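# Fold down a gate-leg table's leaf

## Task

Raise the table's leaf clear of the swing-out gate supporting it, swing that gate back in against the table, then bring the leaf down gently until it hangs vertically. The task fails if the leaf is allowed to drop back to hanging from anything beyond a small height, or if the robot falls or finishes tilted.

## Robot and tools

ROBOT. A wheeled base that can drive in any direction carries a column about 1.7 m tall. A carriage slides along the column (lift_m, 0 to 1 m) and holds two six-joint arms, each ending in a five-fingered hand. Arm bases sit about 0.57 m + lift_m above the floor; parts of the carriage hang roughly 0.15 m below that. A hand point can be up to 0.78 m from its shoulder but only about 0.4 m lower than its arm base. Parked arm joints 1 to 6: 0, 0.05, 0.05, 1.45, 0, 0. Cameras: carriage_camera (fixed, facing forward, tilted about 20 degrees down), left_wrist_camera and right_wrist_camera (each aimed at its hand's point). Images are 896x504 pixels.

FRAMES. Base frame: metres, origin on the floor below the base centre, x forward, y left, z up. The left_hand and right_hand readings are hand points in this frame; the real hand is usually somewhat lower, more so at long reach. base_odometry is in the frame the base had at the start, heading in rad (left positive, -3.142 to 3.142); it only counts wheel rotation, so slip shows up as travel.

move. Optional keys: base, joints, speeds, min_time_s, cameras, blocking. Motions in one call start together.
- base: exactly one key, each a relative offset from the last reported base position: translate_m (forward +, -2 to 2 m), strafe_m (left +, -2 to 2 m), rotate_rad (counter-clockwise +, -6.3 to 6.3 rad).
- joints: one flat object for both arms, lift and hands, keyed by name; every value is an absolute target. lift_m 0 to 1 m. Per arm (<side> = left or right): <side>_joint1_rad -2.617 to 3.054 (turn about vertical, 0 ahead, + left); joint2 0 to 3.141 (shoulder: 0 upper arm level backward, 1.57 vertical, 3.141 level forward); joint3 0 to 3.141 (elbow: 0 folded, 3.141 straight); joint4 -1.57 to 1.57 (wrist pitch, + lifts fingertips); joint5 -1.57 to 1.57 (wrist yaw, + swings fingertips right); joint6 -2.094 to 2.094 (roll about the finger axis, + clockwise viewed from the forearm). With joints 5 and 6 at 0 a level hand has its palm down.
- Hand keys, scale -1 to 1: <side>_hand_little, _ring, _middle, _index, _thumb_bend (+1 straight, -1 curled), _thumb_turn (+1 beside palm, -1 facing the fingers). <side>_hand_force_limit (-1 to 1, about 0 to 10 N fingertip force where a closing finger halts, 15 N for thumb motors) and <side>_hand_speed (-0.96 to 1, full speed from +0.48) are settings, not motions; at start they are 0 and -0.8. A new setting alone does not restart a stopped finger; send a new target too.
- speeds: caps for this call: translate_m and strafe_m 0.02 to 0.5 m/s, rotate_rad 0.05 to 1.57 rad/s, lift_m 0.02 to 0.27 m/s (default 0.25).
- min_time_s: 0.1 to 8 s, shortest duration for each arm motion; 2 or more keeps hands nearer a straight path. Too short can make arms overshoot.
- blocking: true/omitted waits until everything rests; false returns in about 0.5 s while motion continues. A call lasts at most 15 s; 14 s triggers time_out.
- cameras: list of carriage_camera, left_wrist_camera, right_wrist_camera or all; [] for none.

wait: seconds 0 to 10, optional cameras; returns early once running moves finish. stop: brakes all running motions (the base coasts a bit first); optional cameras. zoom_image: camera plus region [x0, y0, x1, y1] in pixels of that camera's latest image, at most 504 each way. show_instructions: shows reference pages. finished_scene: ends the scene for good (scene 1, optional); the leaf must stay hanging without the robot.

RESULTS. base_status and joint_status per motion: done, moving, off_target (resting short of target, maybe still pushing), not_followed (arm command withheld because arms would nearly touch; see 'joint command not followed'), stopped (by your stop), contact_stop or time_out (uncommanded; target dropped, and any later move, wait or finished_scene in the same reply is skipped), limit_stop_at_motor_heat. on_its_own lists things you did not command; its 'held at' is a target. <side>_hand_stopped_by gives six words for little, ring, middle, index, thumb_bend, thumb_turn: moving, target, force, stalled or fault. <side>_<motor>_load_n is fingertip force in N, positive when pushed open; a lost grip shows as a drop to about 0. motor_effort is percent of maximum, bracketed value the peak of the last action; drive_wheels sign is meaningless. Joint torques follow joint_positions order. Motor temperatures: one block per arm; MOTOR HOT appears at 75 °C, and at 100 °C that arm goes limp for 30 to 60 s (OVER-TEMPERATURE FAULT); resend targets afterward. Parking an arm cools it.

APPROACH. Get a hand under the leaf edge, raise it a little off the gate, push or pull the gate back against the table with the other hand or by base motion, then lower the leaf slowly while still supporting it until it is vertical. Use slow speeds and min_time_s near contact.

AVOID. Releasing the leaf while raised (a fall from more than a short height fails). Tipping or leaning: keep the carriage low and arms close when pushing or pulling, never drive away from something a hand holds firmly, and do not back under a table edge. Hard hits at default base speed or fast arm moves; arms have no contact stop and keep pressing. The lift presses hard for a moment on contact. The two arms must not press or strike each other, including fingers. Do not leave arms stretched out for long or pushing against something; they overheat. A blocked arm springs forward when freed; sending it its present joint readings relieves it.

Each tool is called after "Emit:" as name(argument=value, ...) on one line, values as JSON.

Reference images:

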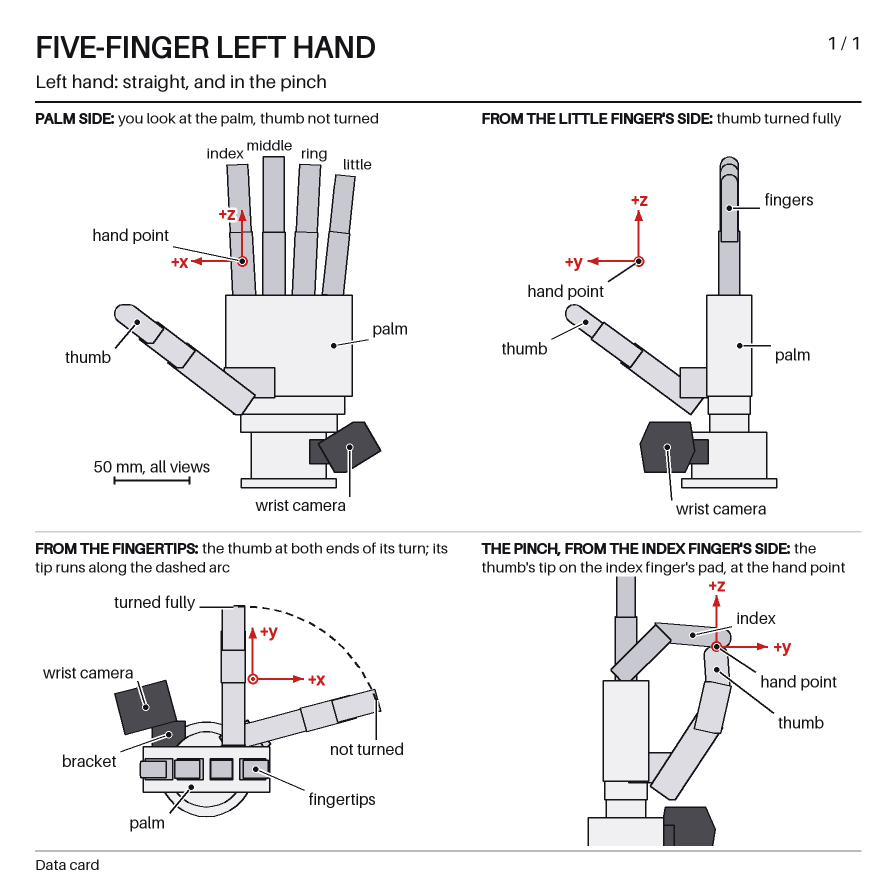

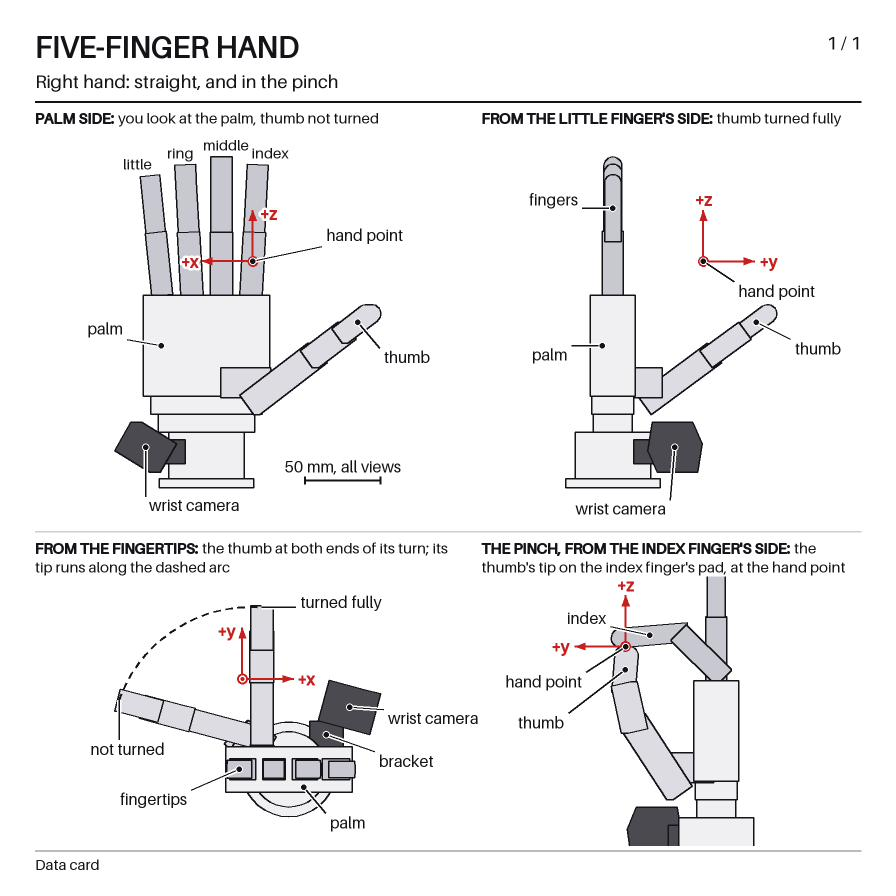

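## Session

Emit:
move()

Scene clock: 0.00 s.
Joint torques (N m): no reading
Motor temperatures (°C): left_arm=[21 24 19 22 21 18] | right_arm=[19 23 19 21 17 19]
base_odometry: x=+0.000 y=+0.000 heading=+0.000
base_status: not commanded
joint_positions: lift_m=+0.300 left_joint1_rad=-0.019 left_joint2_rad=+0.066 left_joint3_rad=+0.063 left_joint4_rad=+1.431 left_joint5_rad=+0.018 left_joint6_rad=-0.019 right_joint1_rad=+0.019 right_joint2_rad=+0.037 right_joint3_rad=+0.049 right_joint4_rad=+1.493 right_joint5_rad=+0.044 right_joint6_rad=+0.049 left_hand_little=+1.000 left_hand_ring=+1.000 left_hand_middle=+1.000 left_hand_index=+1.000 left_hand_thumb_turn=+1.000 left_hand_thumb_bend=+1.000 left_hand_force_limit=+0.000 left_hand_speed=-0.800 right_hand_little=+1.000 right_hand_ring=+1.000 right_hand_middle=+1.000 right_hand_index=+1.000 right_hand_thumb_turn=+1.000 right_hand_thumb_bend=+1.000 right_hand_force_limit=+0.000 right_hand_speed=-0.800
joint_status: not commanded
left_hand_stopped_by: target,target,target,target,target,target
right_hand_stopped_by: target,target,target,target,target,target
left_little_load_n: 0.0
left_ring_load_n: 0.0
left_middle_load_n: 0.0
left_index_load_n: 0.0
left_thumb_bend_load_n: 0.0
left_thumb_turn_load_n: -0.5
right_little_load_n: 0.0
right_ring_load_n: 0.0
right_middle_load_n: 0.0
right_index_load_n: 0.0
right_thumb_bend_load_n: 0.0
right_thumb_turn_load_n: 0.0
motor_effort: lift_m=+20 drive_wheels=+0
left_hand: x=+0.3261 y=+0.2824 z=+1.3127 quat_wxyz=(+0.691, -0.044, +0.057, -0.719) (m; base frame)
right_hand: x=+0.3037 y=-0.2932 z=+1.3176 quat_wxyz=(+0.730, -0.007, +0.039, -0.683) (m; base frame)
pictures: carriage_camera, left_wrist_camera, right_wrist_camera

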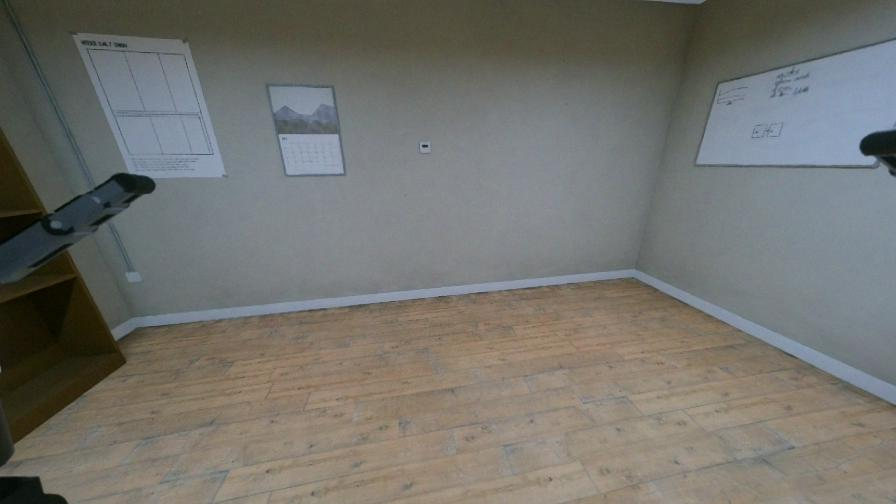

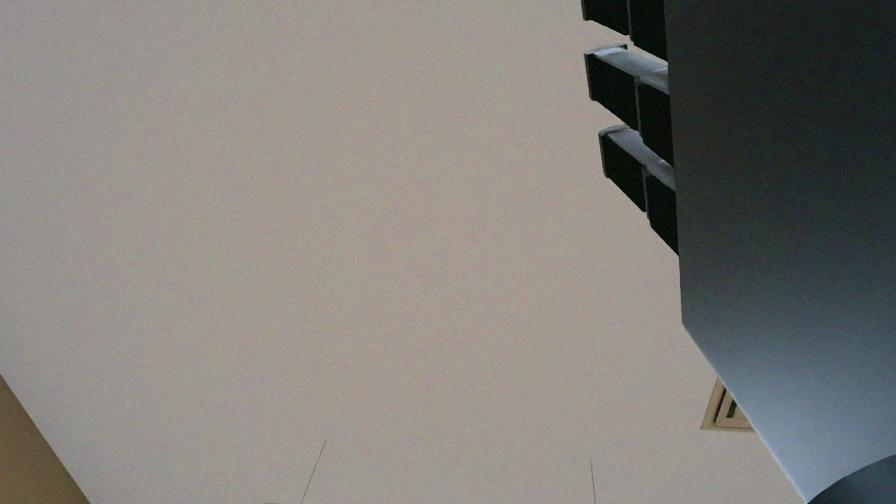

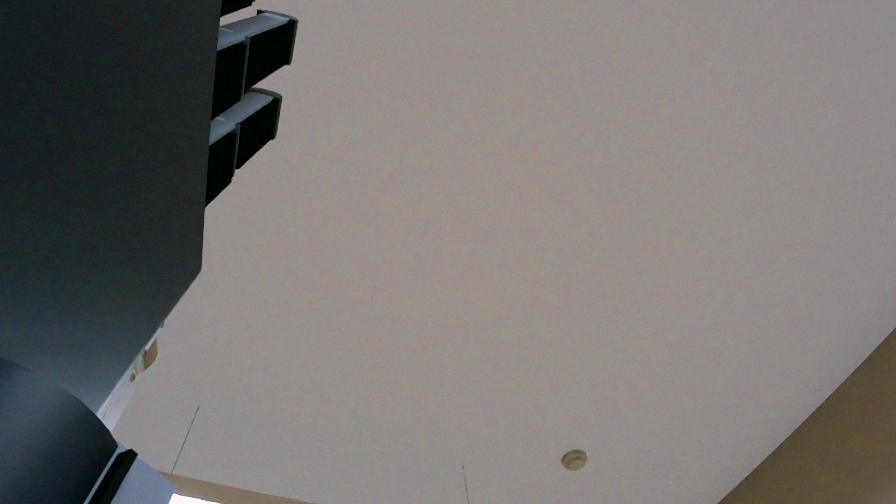

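Emit:
move(base={"rotate_rad": 1.5}, cameras=["carriage_camera"])

Emit:
move(base={"rotate_rad": 1.5}, cameras=["carriage_camera"])

Emit:
move(base={"rotate_rad": 1.5}, cameras=["carriage_camera"])

Scene clock: 8.53 s.
Joint torques (N m): left_arm=[-0.4 2.92 7.05 0.03 0.02 0.07] | right_arm=[0.42 3.45 6 -0.07 -0.02 -0.07]
move: done
base_odometry: x=+0.000 y=+0.000 heading=+1.500
base_status: done
joint_positions: lift_m=+0.300 left_joint1_rad=-0.019 left_joint2_rad=+0.066 left_joint3_rad=+0.063 left_joint4_rad=+1.429 left_joint5_rad=+0.018 left_joint6_rad=-0.019 right_joint1_rad=+0.019 right_joint2_rad=+0.037 right_joint3_rad=+0.049 right_joint4_rad=+1.489 right_joint5_rad=+0.044 right_joint6_rad=+0.049 left_hand_little=+1.000 left_hand_ring=+1.000 left_hand_middle=+1.000 left_hand_index=+1.000 left_hand_thumb_turn=+1.000 left_hand_thumb_bend=+1.000 left_hand_force_limit=+0.000 left_hand_speed=-0.800 right_hand_little=+1.000 right_hand_ring=+1.000 right_hand_middle=+1.000 right_hand_index=+1.000 right_hand_thumb_turn=+1.000 right_hand_thumb_bend=+1.000 right_hand_force_limit=+0.000 right_hand_speed=-0.800
joint_status: not commanded
left_hand_stopped_by: target,target,target,target,target,target
right_hand_stopped_by: target,target,target,target,target,target
left_little_load_n: 0.0
left_ring_load_n: 0.0
left_middle_load_n: -0.5
left_index_load_n: 0.0
left_thumb_bend_load_n: 0.0
left_thumb_turn_load_n: 0.0
right_little_load_n: 0.0
right_ring_load_n: 0.0
right_middle_load_n: 0.0
right_index_load_n: 0.0
right_thumb_bend_load_n: 0.0
right_thumb_turn_load_n: 0.0
motor_effort: lift_m=+19(27) drive_wheels=+3(11)
left_hand: x=+0.3265 y=+0.2825 z=+1.3126 quat_wxyz=(+0.691, -0.045, +0.058, -0.719)
right_hand: x=+0.3048 y=-0.2931 z=+1.3173 quat_wxyz=(+0.730, -0.009, +0.040, -0.683)

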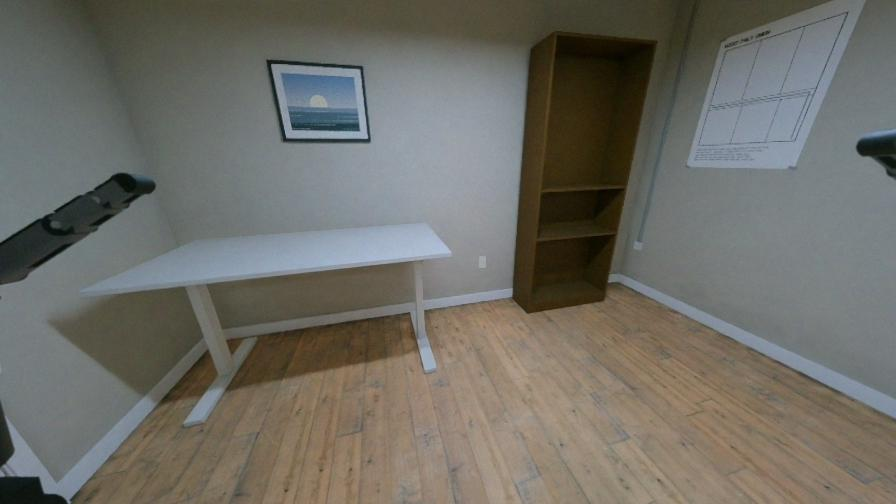

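Scene clock: 11.60 s.
Joint torques (N m): left_arm=[-0.38 2.97 7.15 0.04 0.03 0.07] | right_arm=[0.38 3.41 6.04 -0.04 0 -0.05]
move: done
base_odometry: x=+0.000 y=+0.000 heading=+3.000
base_status: done
joint_positions: lift_m=+0.300 left_joint1_rad=-0.019 left_joint2_rad=+0.066 left_joint3_rad=+0.063 left_joint4_rad=+1.429 left_joint5_rad=+0.018 left_joint6_rad=-0.019 right_joint1_rad=+0.019 right_joint2_rad=+0.037 right_joint3_rad=+0.049 right_joint4_rad=+1.489 right_joint5_rad=+0.044 right_joint6_rad=+0.049 left_hand_little=+1.000 left_hand_ring=+1.000 left_hand_middle=+1.000 left_hand_index=+1.000 left_hand_thumb_turn=+1.000 left_hand_thumb_bend=+1.000 left_hand_force_limit=+0.000 left_hand_speed=-0.800 right_hand_little=+1.000 right_hand_ring=+1.000 right_hand_middle=+1.000 right_hand_index=+1.000 right_hand_thumb_turn=+1.000 right_hand_thumb_bend=+1.000 right_hand_force_limit=+0.000 right_hand_speed=-0.800
joint_status: not commanded
left_hand_stopped_by: target,target,target,target,target,target
right_hand_stopped_by: target,target,target,target,target,target
left_little_load_n: 0.0
left_ring_load_n: 0.0
left_middle_load_n: 0.0
left_index_load_n: 0.0
left_thumb_bend_load_n: 0.0
left_thumb_turn_load_n: 0.0
right_little_load_n: 0.0
right_ring_load_n: 0.0
right_middle_load_n: 0.0
right_index_load_n: 0.0
right_thumb_bend_load_n: 0.0
right_thumb_turn_load_n: 0.0
motor_effort: lift_m=+22(25) drive_wheels=+3(10)
left_hand: x=+0.3265 y=+0.2825 z=+1.3126 quat_wxyz=(+0.691, -0.045, +0.058, -0.719)
right_hand: x=+0.3049 y=-0.2931 z=+1.3173 quat_wxyz=(+0.730, -0.009, +0.040, -0.683)

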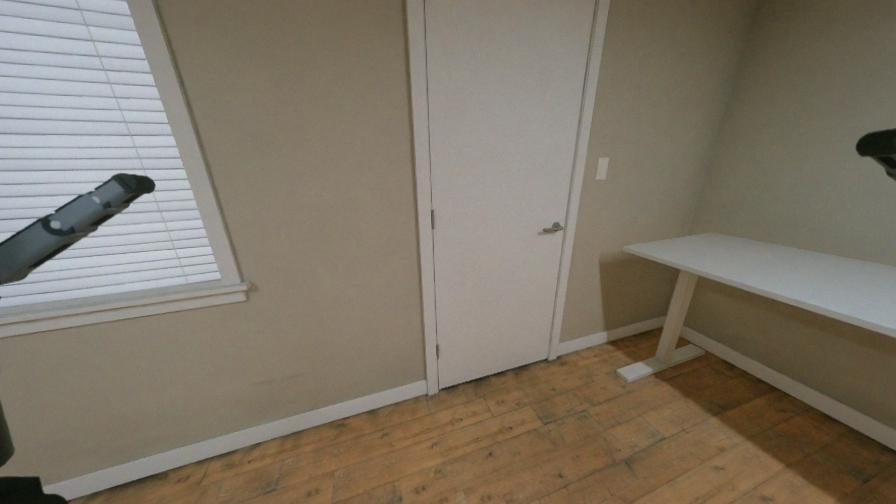

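Scene clock: 14.67 s.
Joint torques (N m): left_arm=[-0.36 2.96 7.2 0.01 0.03 0.07] | right_arm=[0.4 3.55 6.06 -0.07 -0.01 -0.06]
move: done
base_odometry: x=+0.000 y=+0.000 heading=-1.784
base_status: done
joint_positions: lift_m=+0.300 left_joint1_rad=-0.019 left_joint2_rad=+0.066 left_joint3_rad=+0.063 left_joint4_rad=+1.429 left_joint5_rad=+0.018 left_joint6_rad=-0.019 right_joint1_rad=+0.019 right_joint2_rad=+0.037 right_joint3_rad=+0.049 right_joint4_rad=+1.489 right_joint5_rad=+0.044 right_joint6_rad=+0.049 left_hand_little=+1.000 left_hand_ring=+1.000 left_hand_middle=+1.000 left_hand_index=+1.000 left_hand_thumb_turn=+1.000 left_hand_thumb_bend=+1.000 left_hand_force_limit=+0.000 left_hand_speed=-0.800 right_hand_little=+1.000 right_hand_ring=+1.000 right_hand_middle=+1.000 right_hand_index=+1.000 right_hand_thumb_turn=+1.000 right_hand_thumb_bend=+1.000 right_hand_force_limit=+0.000 right_hand_speed=-0.800
joint_status: not commanded
left_hand_stopped_by: target,target,target,target,target,target
right_hand_stopped_by: target,target,target,target,target,target
left_little_load_n: 0.0
left_ring_load_n: 0.0
left_middle_load_n: 0.0
left_index_load_n: 0.0
left_thumb_bend_load_n: 0.0
left_thumb_turn_load_n: 0.0
right_little_load_n: 0.0
right_ring_load_n: 0.0
right_middle_load_n: 0.0
right_index_load_n: 0.0
right_thumb_bend_load_n: 0.0
right_thumb_turn_load_n: 0.0
motor_effort: lift_m=+21(27) drive_wheels=+2(12)
left_hand: x=+0.3265 y=+0.2825 z=+1.3126 quat_wxyz=(+0.691, -0.045, +0.058, -0.719)
right_hand: x=+0.3049 y=-0.2931 z=+1.3173 quat_wxyz=(+0.730, -0.009, +0.040, -0.683)

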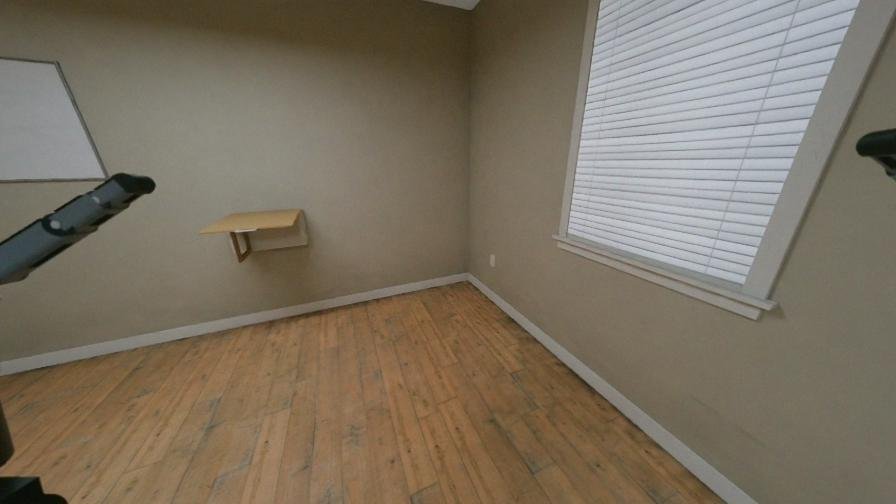

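Emit:
zoom_image(camera="carriage_camera", region=[170, 180, 350, 290])

Scaled by 2.800.

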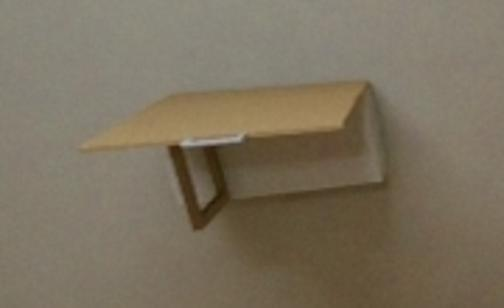

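Emit:
move(base={"rotate_rad": 0.42}, cameras=["carriage_camera"])

Emit:
move(base={"translate_m": 1.0}, cameras=[])

Emit:
move(base={"strafe_m": 0.6}, cameras=["carriage_camera"])

Scene clock: 36.07 s.
Joint torques (N m): left_arm=[-0.36 2.96 7.21 0.02 0.02 0.06] | right_arm=[0.46 3.54 5.96 -0.01 0 -0.05]
move: done
base_odometry: x=+0.000 y=+0.000 heading=-1.364
base_status: done
joint_positions: lift_m=+0.300 left_joint1_rad=-0.019 left_joint2_rad=+0.066 left_joint3_rad=+0.063 left_joint4_rad=+1.430 left_joint5_rad=+0.018 left_joint6_rad=-0.019 right_joint1_rad=+0.019 right_joint2_rad=+0.037 right_joint3_rad=+0.049 right_joint4_rad=+1.489 right_joint5_rad=+0.044 right_joint6_rad=+0.049 left_hand_little=+1.000 left_hand_ring=+1.000 left_hand_middle=+1.000 left_hand_index=+1.000 left_hand_thumb_turn=+1.000 left_hand_thumb_bend=+1.000 left_hand_force_limit=+0.000 left_hand_speed=-0.800 right_hand_little=+1.000 right_hand_ring=+1.000 right_hand_middle=+1.000 right_hand_index=+1.000 right_hand_thumb_turn=+1.000 right_hand_thumb_bend=+1.000 right_hand_force_limit=+0.000 right_hand_speed=-0.800
joint_status: not commanded
left_hand_stopped_by: target,target,target,target,target,target
right_hand_stopped_by: target,target,target,target,target,target
left_little_load_n: 0.0
left_ring_load_n: 0.0
left_middle_load_n: 0.0
left_index_load_n: 0.0
left_thumb_bend_load_n: 0.0
left_thumb_turn_load_n: 0.0
right_little_load_n: 0.0
right_ring_load_n: 0.0
right_middle_load_n: 0.0
right_index_load_n: 0.0
right_thumb_bend_load_n: 0.0
right_thumb_turn_load_n: 0.0
motor_effort: lift_m=+23(25) drive_wheels=+3(11)
left_hand: x=+0.3264 y=+0.2825 z=+1.3126 quat_wxyz=(+0.691, -0.045, +0.058, -0.719)
right_hand: x=+0.3049 y=-0.2931 z=+1.3173 quat_wxyz=(+0.730, -0.009, +0.040, -0.683)

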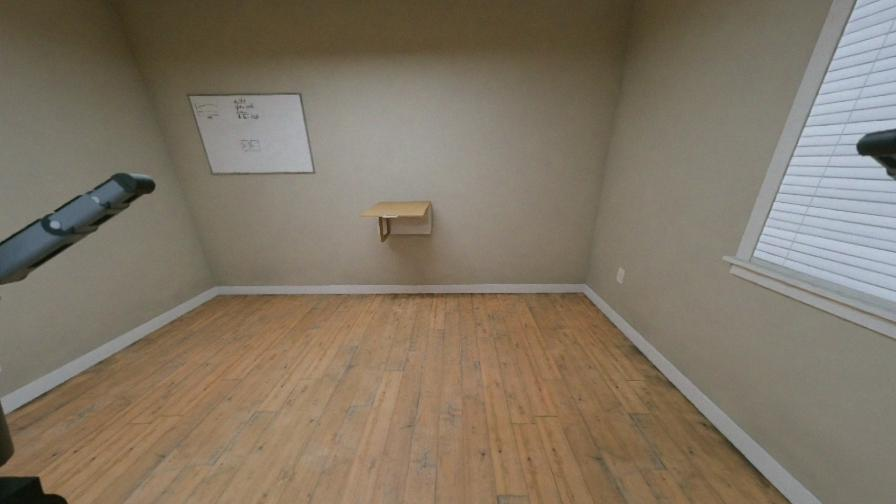

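Scene clock: 40.37 s.
Joint torques (N m): left_arm=[-0.4 2.96 7.17 0 0.01 0.06] | right_arm=[0.42 3.56 6.11 -0.06 -0.01 -0.06]
move: done
base_odometry: x=+0.206 y=-0.978 heading=-1.363
base_status: done
joint_positions: lift_m=+0.300 left_joint1_rad=-0.019 left_joint2_rad=+0.066 left_joint3_rad=+0.063 left_joint4_rad=+1.430 left_joint5_rad=+0.018 left_joint6_rad=-0.019 right_joint1_rad=+0.019 right_joint2_rad=+0.037 right_joint3_rad=+0.049 right_joint4_rad=+1.488 right_joint5_rad=+0.044 right_joint6_rad=+0.049 left_hand_little=+1.000 left_hand_ring=+1.000 left_hand_middle=+1.000 left_hand_index=+1.000 left_hand_thumb_turn=+1.000 left_hand_thumb_bend=+1.000 left_hand_force_limit=+0.000 left_hand_speed=-0.800 right_hand_little=+1.000 right_hand_ring=+1.000 right_hand_middle=+1.000 right_hand_index=+1.000 right_hand_thumb_turn=+1.000 right_hand_thumb_bend=+1.000 right_hand_force_limit=+0.000 right_hand_speed=-0.800
joint_status: not commanded
left_hand_stopped_by: target,target,target,target,target,target
right_hand_stopped_by: target,target,target,target,target,target
left_little_load_n: 0.0
left_ring_load_n: 0.0
left_middle_load_n: 0.0
left_index_load_n: 0.0
left_thumb_bend_load_n: 0.0
left_thumb_turn_load_n: 0.0
right_little_load_n: 0.0
right_ring_load_n: 0.0
right_middle_load_n: 0.0
right_index_load_n: 0.0
right_thumb_bend_load_n: 0.0
right_thumb_turn_load_n: 0.0
motor_effort: lift_m=+21(25) drive_wheels=-3(16)
left_hand: x=+0.3263 y=+0.2825 z=+1.3127 quat_wxyz=(+0.691, -0.045, +0.057, -0.719)
right_hand: x=+0.3050 y=-0.2931 z=+1.3173 quat_wxyz=(+0.730, -0.009, +0.040, -0.683)

Scene clock: 43.87 s.
Joint torques (N m): left_arm=[-0.39 3.02 7.25 0.02 0.01 0.07] | right_arm=[0.49 3.54 5.97 -0.06 0 -0.04]
move: done
base_odometry: x=+0.794 y=-0.855 heading=-1.364
base_status: done
joint_positions: lift_m=+0.300 left_joint1_rad=-0.019 left_joint2_rad=+0.066 left_joint3_rad=+0.063 left_joint4_rad=+1.430 left_joint5_rad=+0.018 left_joint6_rad=-0.019 right_joint1_rad=+0.019 right_joint2_rad=+0.037 right_joint3_rad=+0.049 right_joint4_rad=+1.489 right_joint5_rad=+0.044 right_joint6_rad=+0.049 left_hand_little=+1.000 left_hand_ring=+1.000 left_hand_middle=+1.000 left_hand_index=+1.000 left_hand_thumb_turn=+1.000 left_hand_thumb_bend=+1.000 left_hand_force_limit=+0.000 left_hand_speed=-0.800 right_hand_little=+1.000 right_hand_ring=+1.000 right_hand_middle=+1.000 right_hand_index=+1.000 right_hand_thumb_turn=+1.000 right_hand_thumb_bend=+1.000 right_hand_force_limit=+0.000 right_hand_speed=-0.800
joint_status: not commanded
left_hand_stopped_by: target,target,target,target,target,target
right_hand_stopped_by: target,target,target,target,target,target
left_little_load_n: 0.0
left_ring_load_n: 0.0
left_middle_load_n: 0.0
left_index_load_n: 0.0
left_thumb_bend_load_n: 0.0
left_thumb_turn_load_n: 0.0
right_little_load_n: 0.0
right_ring_load_n: 0.0
right_middle_load_n: 0.0
right_index_load_n: 0.0
right_thumb_bend_load_n: 0.0
right_thumb_turn_load_n: 0.0
motor_effort: lift_m=+22(25) drive_wheels=-1(10)
left_hand: x=+0.3264 y=+0.2825 z=+1.3127 quat_wxyz=(+0.691, -0.045, +0.057, -0.719)
right_hand: x=+0.3048 y=-0.2931 z=+1.3173 quat_wxyz=(+0.730, -0.009, +0.040, -0.683)

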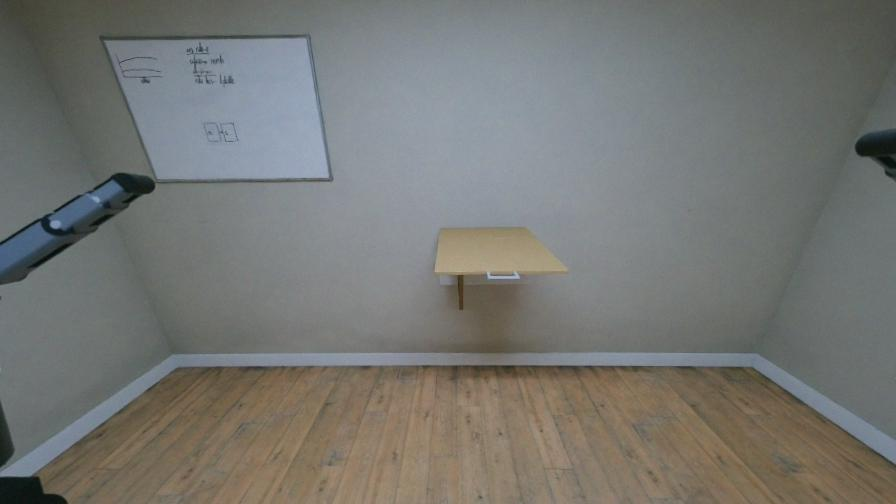

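Emit:
zoom_image(camera="carriage_camera", region=[420, 215, 580, 325])

Scaled by 3.150.

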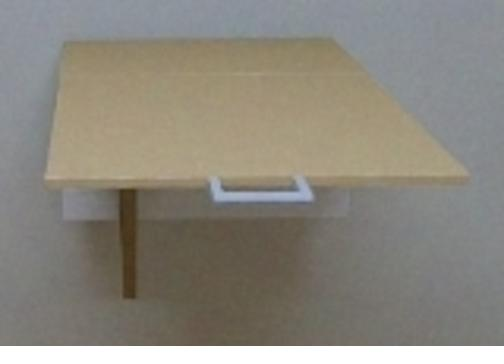

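Emit:
move(joints={"lift_m": 0.0}, cameras=["carriage_camera"])

Emit:
zoom_image(camera="carriage_camera", region=[400, 120, 600, 240])

Scene clock: 114.57 s.
Joint torques (N m): left_arm=[-0.42 2.99 7.12 0.03 0.03 0.07] | right_arm=[0.43 3.49 6.02 -0.1 0.01 -0.06]
Motor temperatures (°C): left_arm=[21 24 26 21 21 18] | right_arm=[19 25 22 20 17 19]
move: done
base_odometry: x=+0.794 y=-0.855 heading=-1.364
base_status: not commanded
joint_positions: lift_m=+0.002 left_joint1_rad=-0.019 left_joint2_rad=+0.066 left_joint3_rad=+0.063 left_joint4_rad=+1.430 left_joint5_rad=+0.018 left_joint6_rad=-0.019 right_joint1_rad=+0.019 right_joint2_rad=+0.037 right_joint3_rad=+0.049 right_joint4_rad=+1.489 right_joint5_rad=+0.044 right_joint6_rad=+0.049 left_hand_little=+1.000 left_hand_ring=+1.000 left_hand_middle=+1.000 left_hand_index=+1.000 left_hand_thumb_turn=+1.000 left_hand_thumb_bend=+1.000 left_hand_force_limit=+0.000 left_hand_speed=-0.800 right_hand_little=+1.000 right_hand_ring=+1.000 right_hand_middle=+1.000 right_hand_index=+1.000 right_hand_thumb_turn=+1.000 right_hand_thumb_bend=+1.000 right_hand_force_limit=+0.000 right_hand_speed=-0.800
joint_status: all done
joint sent to its limit — lift_m, lower limit.
left_hand_stopped_by: target,target,target,target,target,target
right_hand_stopped_by: target,target,target,target,target,target
left_little_load_n: 0.0
left_ring_load_n: 0.0
left_middle_load_n: 0.0
left_index_load_n: 0.0
left_thumb_bend_load_n: 0.0
left_thumb_turn_load_n: 0.0
right_little_load_n: 0.0
right_ring_load_n: 0.0
right_middle_load_n: 0.0
right_index_load_n: 0.0
right_thumb_bend_load_n: 0.0
right_thumb_turn_load_n: 0.0
motor_effort: lift_m=+17(22) drive_wheels=+0(2)
left_hand: x=+0.3264 y=+0.2825 z=+1.0147 quat_wxyz=(+0.691, -0.045, +0.057, -0.719)
right_hand: x=+0.3048 y=-0.2931 z=+1.0194 quat_wxyz=(+0.730, -0.009, +0.040, -0.683)
carriage_camera: T_world_to_cam=[[0.02351, -0.99968, -0.00962, 0.00684], [-0.33328, 0.00123, -0.94283, 0.96978], [0.94254, 0.02537, -0.33314, 0.19894]] pos_world=[0.13553, 0.0006, 0.98067]

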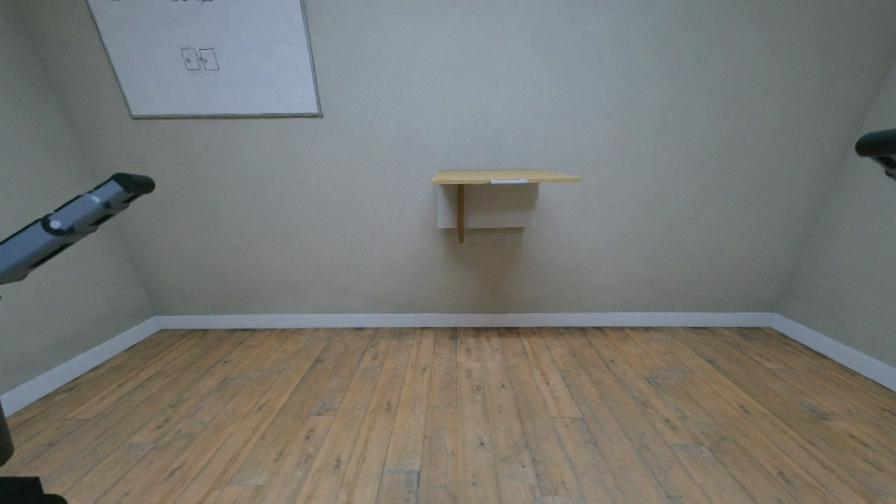

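Scaled by 2.520.

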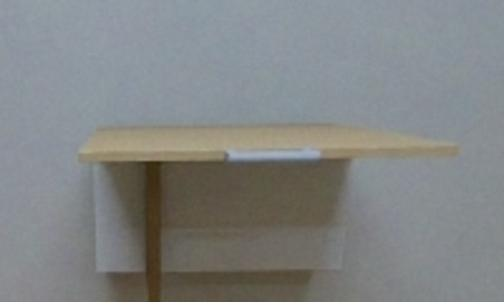

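Emit:
move(joints={"left_joint1_rad": 0, "left_joint2_rad": 1.57, "left_joint3_rad": 1.57, "left_joint4_rad": 0, "right_joint1_rad": 0, "right_joint2_rad": 2.2, "right_joint3_rad": 1.6, "right_joint4_rad": 0.6}, min_time_s=3, cameras=["all"])

Scene clock: 146.40 s.
Joint torques (N m): left_arm=[0.21 -5.86 11.82 1.73 0.05 0.06] | right_arm=[-0.31 -10.07 10.85 2.29 0.03 -0.05]
move: done
base_odometry: x=+0.794 y=-0.855 heading=-1.364
base_status: not commanded
joint_positions: lift_m=+0.002 left_joint1_rad=-0.007 left_joint2_rad=+1.556 left_joint3_rad=+1.546 left_joint4_rad=+0.017 left_joint5_rad=+0.018 left_joint6_rad=-0.019 right_joint1_rad=+0.009 right_joint2_rad=+2.183 right_joint3_rad=+1.565 right_joint4_rad=+0.600 right_joint5_rad=+0.044 right_joint6_rad=+0.049 left_hand_little=+1.000 left_hand_ring=+1.000 left_hand_middle=+1.000 left_hand_index=+1.000 left_hand_thumb_turn=+1.000 left_hand_thumb_bend=+1.000 left_hand_force_limit=+0.000 left_hand_speed=-0.800 right_hand_little=+1.000 right_hand_ring=+1.000 right_hand_middle=+1.000 right_hand_index=+1.000 right_hand_thumb_turn=+1.000 right_hand_thumb_bend=+1.000 right_hand_force_limit=+0.000 right_hand_speed=-0.800
joint_status: all done
left_hand_stopped_by: target,target,target,target,target,target
right_hand_stopped_by: target,target,target,target,target,target
left_little_load_n: 0.0
left_ring_load_n: 0.0
left_middle_load_n: 0.0
left_index_load_n: 0.0
left_thumb_bend_load_n: 0.0
left_thumb_turn_load_n: -0.5
right_little_load_n: 0.0
right_ring_load_n: 0.0
right_middle_load_n: 0.0
right_index_load_n: 0.0
right_thumb_bend_load_n: 0.0
right_thumb_turn_load_n: 0.0
motor_effort: lift_m=+18(22) drive_wheels=+1(3)
left_hand: x=+0.7571 y=+0.2808 z=+0.9457 quat_wxyz=(+0.491, -0.497, +0.500, -0.513)
right_hand: x=+0.9021 y=-0.2886 z=+0.7418 quat_wxyz=(+0.499, -0.483, +0.525, -0.492)
pictures: carriage_camera, left_wrist_camera, right_wrist_camera
carriage_camera: T_world_to_cam=[[0.02351, -0.99968, -0.00962, 0.00684], [-0.33328, 0.00123, -0.94283, 0.96978], [0.94254, 0.02537, -0.33314, 0.19894]] pos_world=[0.13553, 0.0006, 0.98067]
left_wrist_camera: T_world_to_cam=[[-0.02722, -0.22699, 0.97352, -0.83636], [-0.48219, -0.8501, -0.21169, 0.81005], [0.87564, -0.47519, -0.08631, -0.33241]] pos_world=[0.6589, 0.34082, 0.957]
right_wrist_camera: T_world_to_cam=[[-0.03008, -0.24774, -0.96836, 0.67342], [-0.50546, 0.83957, -0.19909, 0.84379], [0.86233, 0.48347, -0.15047, -0.41079]] pos_world=[0.80099, -0.34298, 0.75829]

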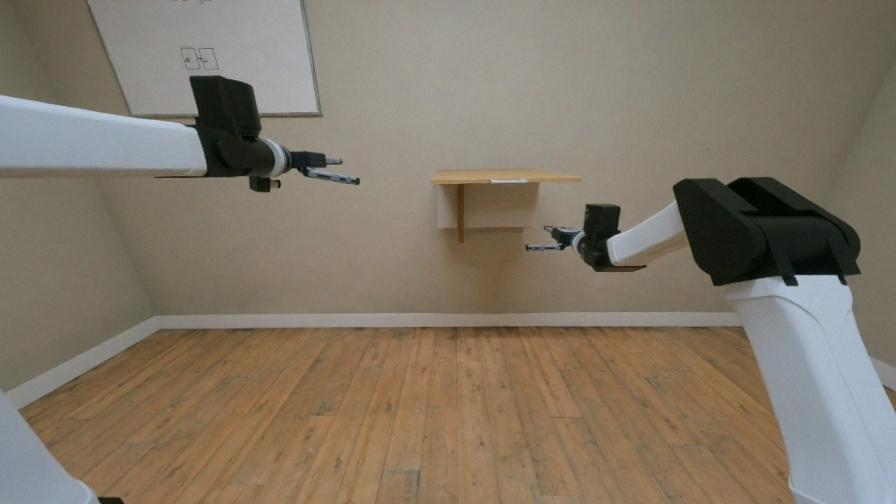

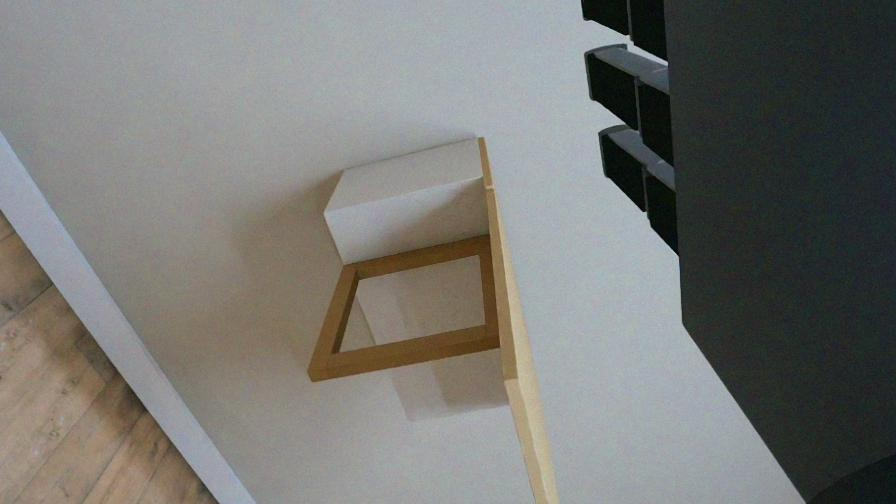

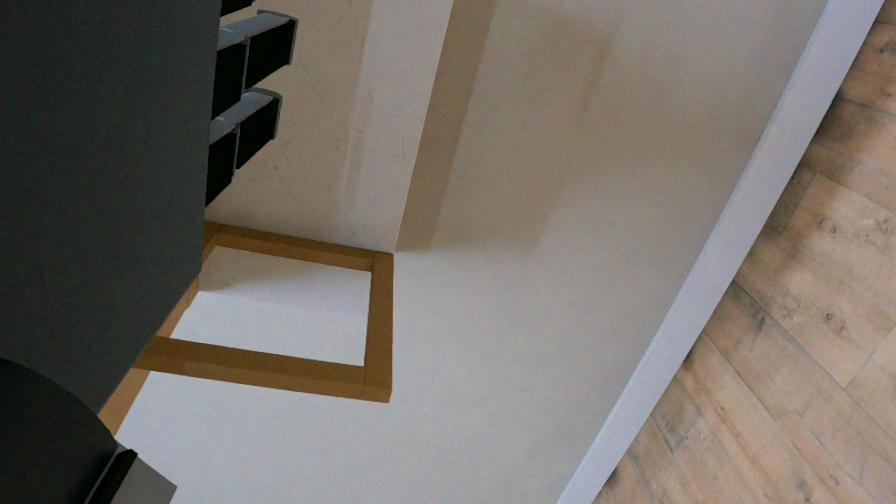

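Emit:
zoom_image(camera="left_wrist_camera", region=[290, 110, 590, 504])

Emit:
zoom_image(camera="right_wrist_camera", region=[100, 0, 500, 430])

Scaled by 1.279.

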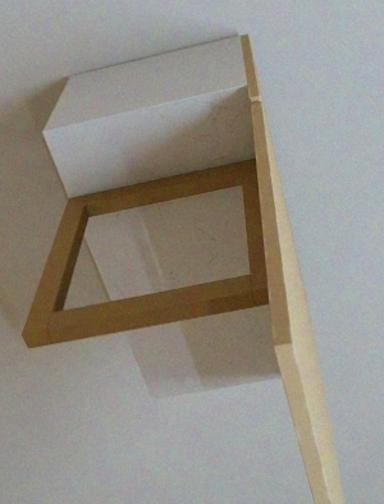

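Scaled by 1.172.

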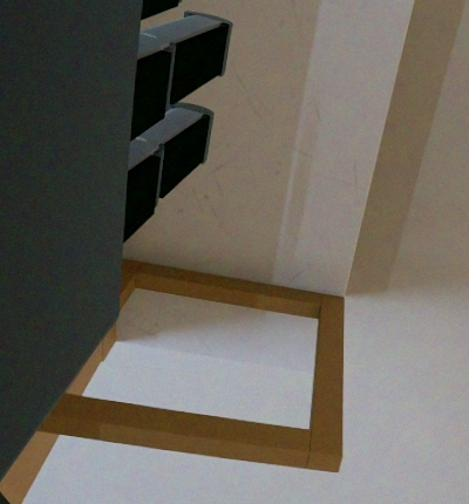

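Emit:
move(joints={"lift_m": 0.32, "left_joint1_rad": 0, "left_joint2_rad": 0.5, "left_joint3_rad": 0.6, "left_joint4_rad": 0.0, "right_joint1_rad": 0.4, "right_joint2_rad": 0.72, "right_joint3_rad": 0.22, "right_joint4_rad": 0.5, "right_joint5_rad": 0.4, "right_joint6_rad": 0.0}, min_time_s=3, cameras=["all"])

Scene clock: 271.70 s.
Joint torques (N m): left_arm=[0.24 -0.09 7.9 1.8 0.04 0.05] | right_arm=[1.06 -1.48 6.78 2.19 0.23 -0.13]
Motor temperatures (°C): left_arm=[21 26 36 34 20 18] | right_arm=[19 37 28 28 17 18]
move: done
base_odometry: x=+0.794 y=-0.855 heading=-1.364
base_status: not commanded
joint_positions: lift_m=+0.320 left_joint1_rad=-0.007 left_joint2_rad=+0.507 left_joint3_rad=+0.612 left_joint4_rad=+0.007 left_joint5_rad=+0.018 left_joint6_rad=-0.019 right_joint1_rad=+0.392 right_joint2_rad=+0.730 right_joint3_rad=+0.229 right_joint4_rad=+0.501 right_joint5_rad=+0.383 right_joint6_rad=+0.008 left_hand_little=+1.000 left_hand_ring=+1.000 left_hand_middle=+1.000 left_hand_index=+1.000 left_hand_thumb_turn=+1.000 left_hand_thumb_bend=+1.000 left_hand_force_limit=+0.000 left_hand_speed=-0.800 right_hand_little=+1.000 right_hand_ring=+1.000 right_hand_middle=+1.000 right_hand_index=+1.000 right_hand_thumb_turn=+1.000 right_hand_thumb_bend=+1.000 right_hand_force_limit=+0.000 right_hand_speed=-0.800
joint_status: all done
left_hand_stopped_by: target,target,target,target,target,target
right_hand_stopped_by: target,target,target,target,target,target
left_little_load_n: 0.0
left_ring_load_n: -0.5
left_middle_load_n: 0.0
left_index_load_n: -0.5
left_thumb_bend_load_n: 0.0
left_thumb_turn_load_n: -0.5
right_little_load_n: 0.0
right_ring_load_n: 0.0
right_middle_load_n: 0.0
right_index_load_n: 0.0
right_thumb_bend_load_n: 0.0
right_thumb_turn_load_n: -0.5
motor_effort: lift_m=+21(31) drive_wheels=-1(2)
left_hand: x=+0.5266 y=+0.2824 z=+1.1838 quat_wxyz=(+0.516, -0.470, +0.473, -0.538)
right_hand: x=+0.5520 y=-0.2330 z=+1.0506 quat_wxyz=(+0.504, -0.500, +0.500, -0.496)
pictures: carriage_camera, left_wrist_camera, right_wrist_camera
carriage_camera: T_world_to_cam=[[0.02351, -0.99968, -0.00962, 0.0099], [-0.33328, 0.00123, -0.94283, 1.26941], [0.94254, 0.02537, -0.33314, 0.30482]] pos_world=[0.13553, 0.0006, 1.29847]
left_wrist_camera: T_world_to_cam=[[-0.12899, -0.2263, 0.96548, -1.01114], [-0.45741, -0.85027, -0.26041, 0.79536], [0.87985, -0.47521, 0.00617, -0.22101]] pos_world=[0.42782, 0.34242, 1.18472]
right_wrist_camera: T_world_to_cam=[[-0.00231, -0.2869, -0.95796, 0.94043], [-0.53791, 0.80792, -0.24066, 0.73588], [0.843, 0.51474, -0.15619, -0.06532]] pos_world=[0.45307, -0.2911, 1.06779]

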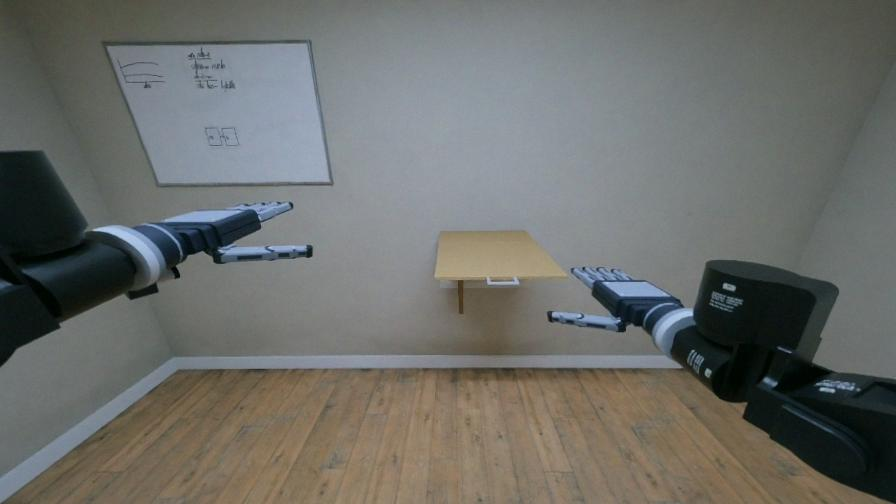

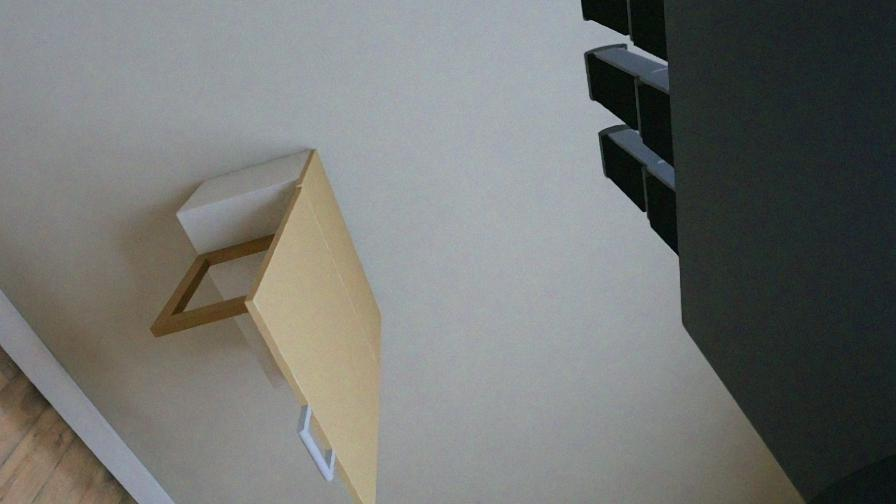

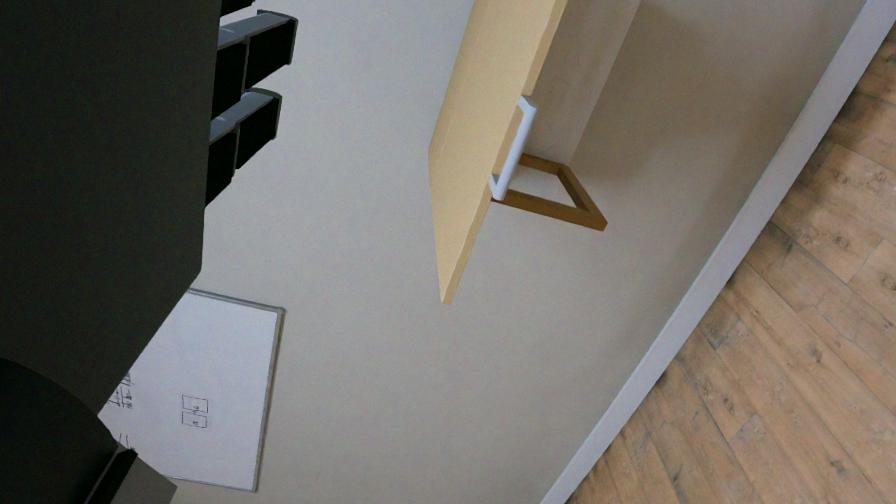

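Emit:
zoom_image(camera="left_wrist_camera", region=[230, 380, 400, 504])

Emit:
zoom_image(camera="right_wrist_camera", region=[420, 70, 620, 240])

Emit:
zoom_image(camera="carriage_camera", region=[430, 220, 580, 320])

Scaled by 2.965.

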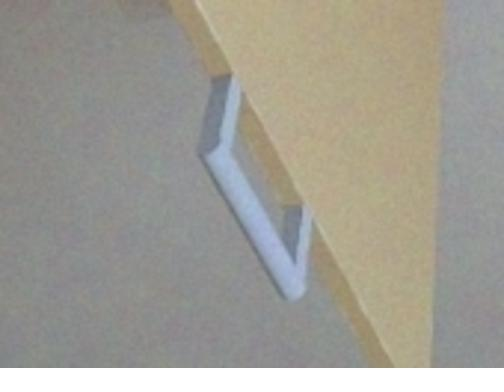

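Scaled by 2.520.

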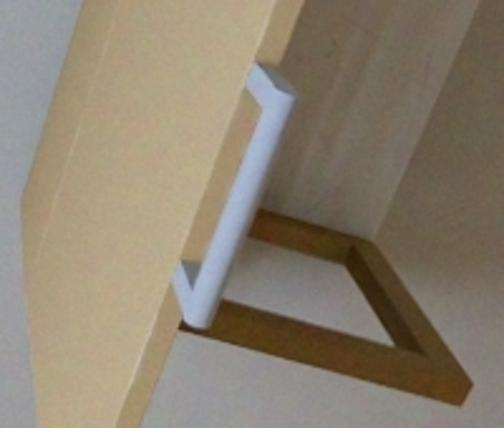

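Scaled by 3.360.

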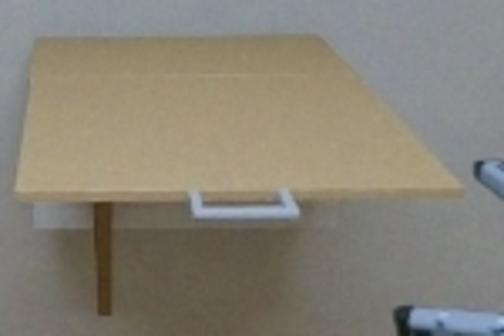

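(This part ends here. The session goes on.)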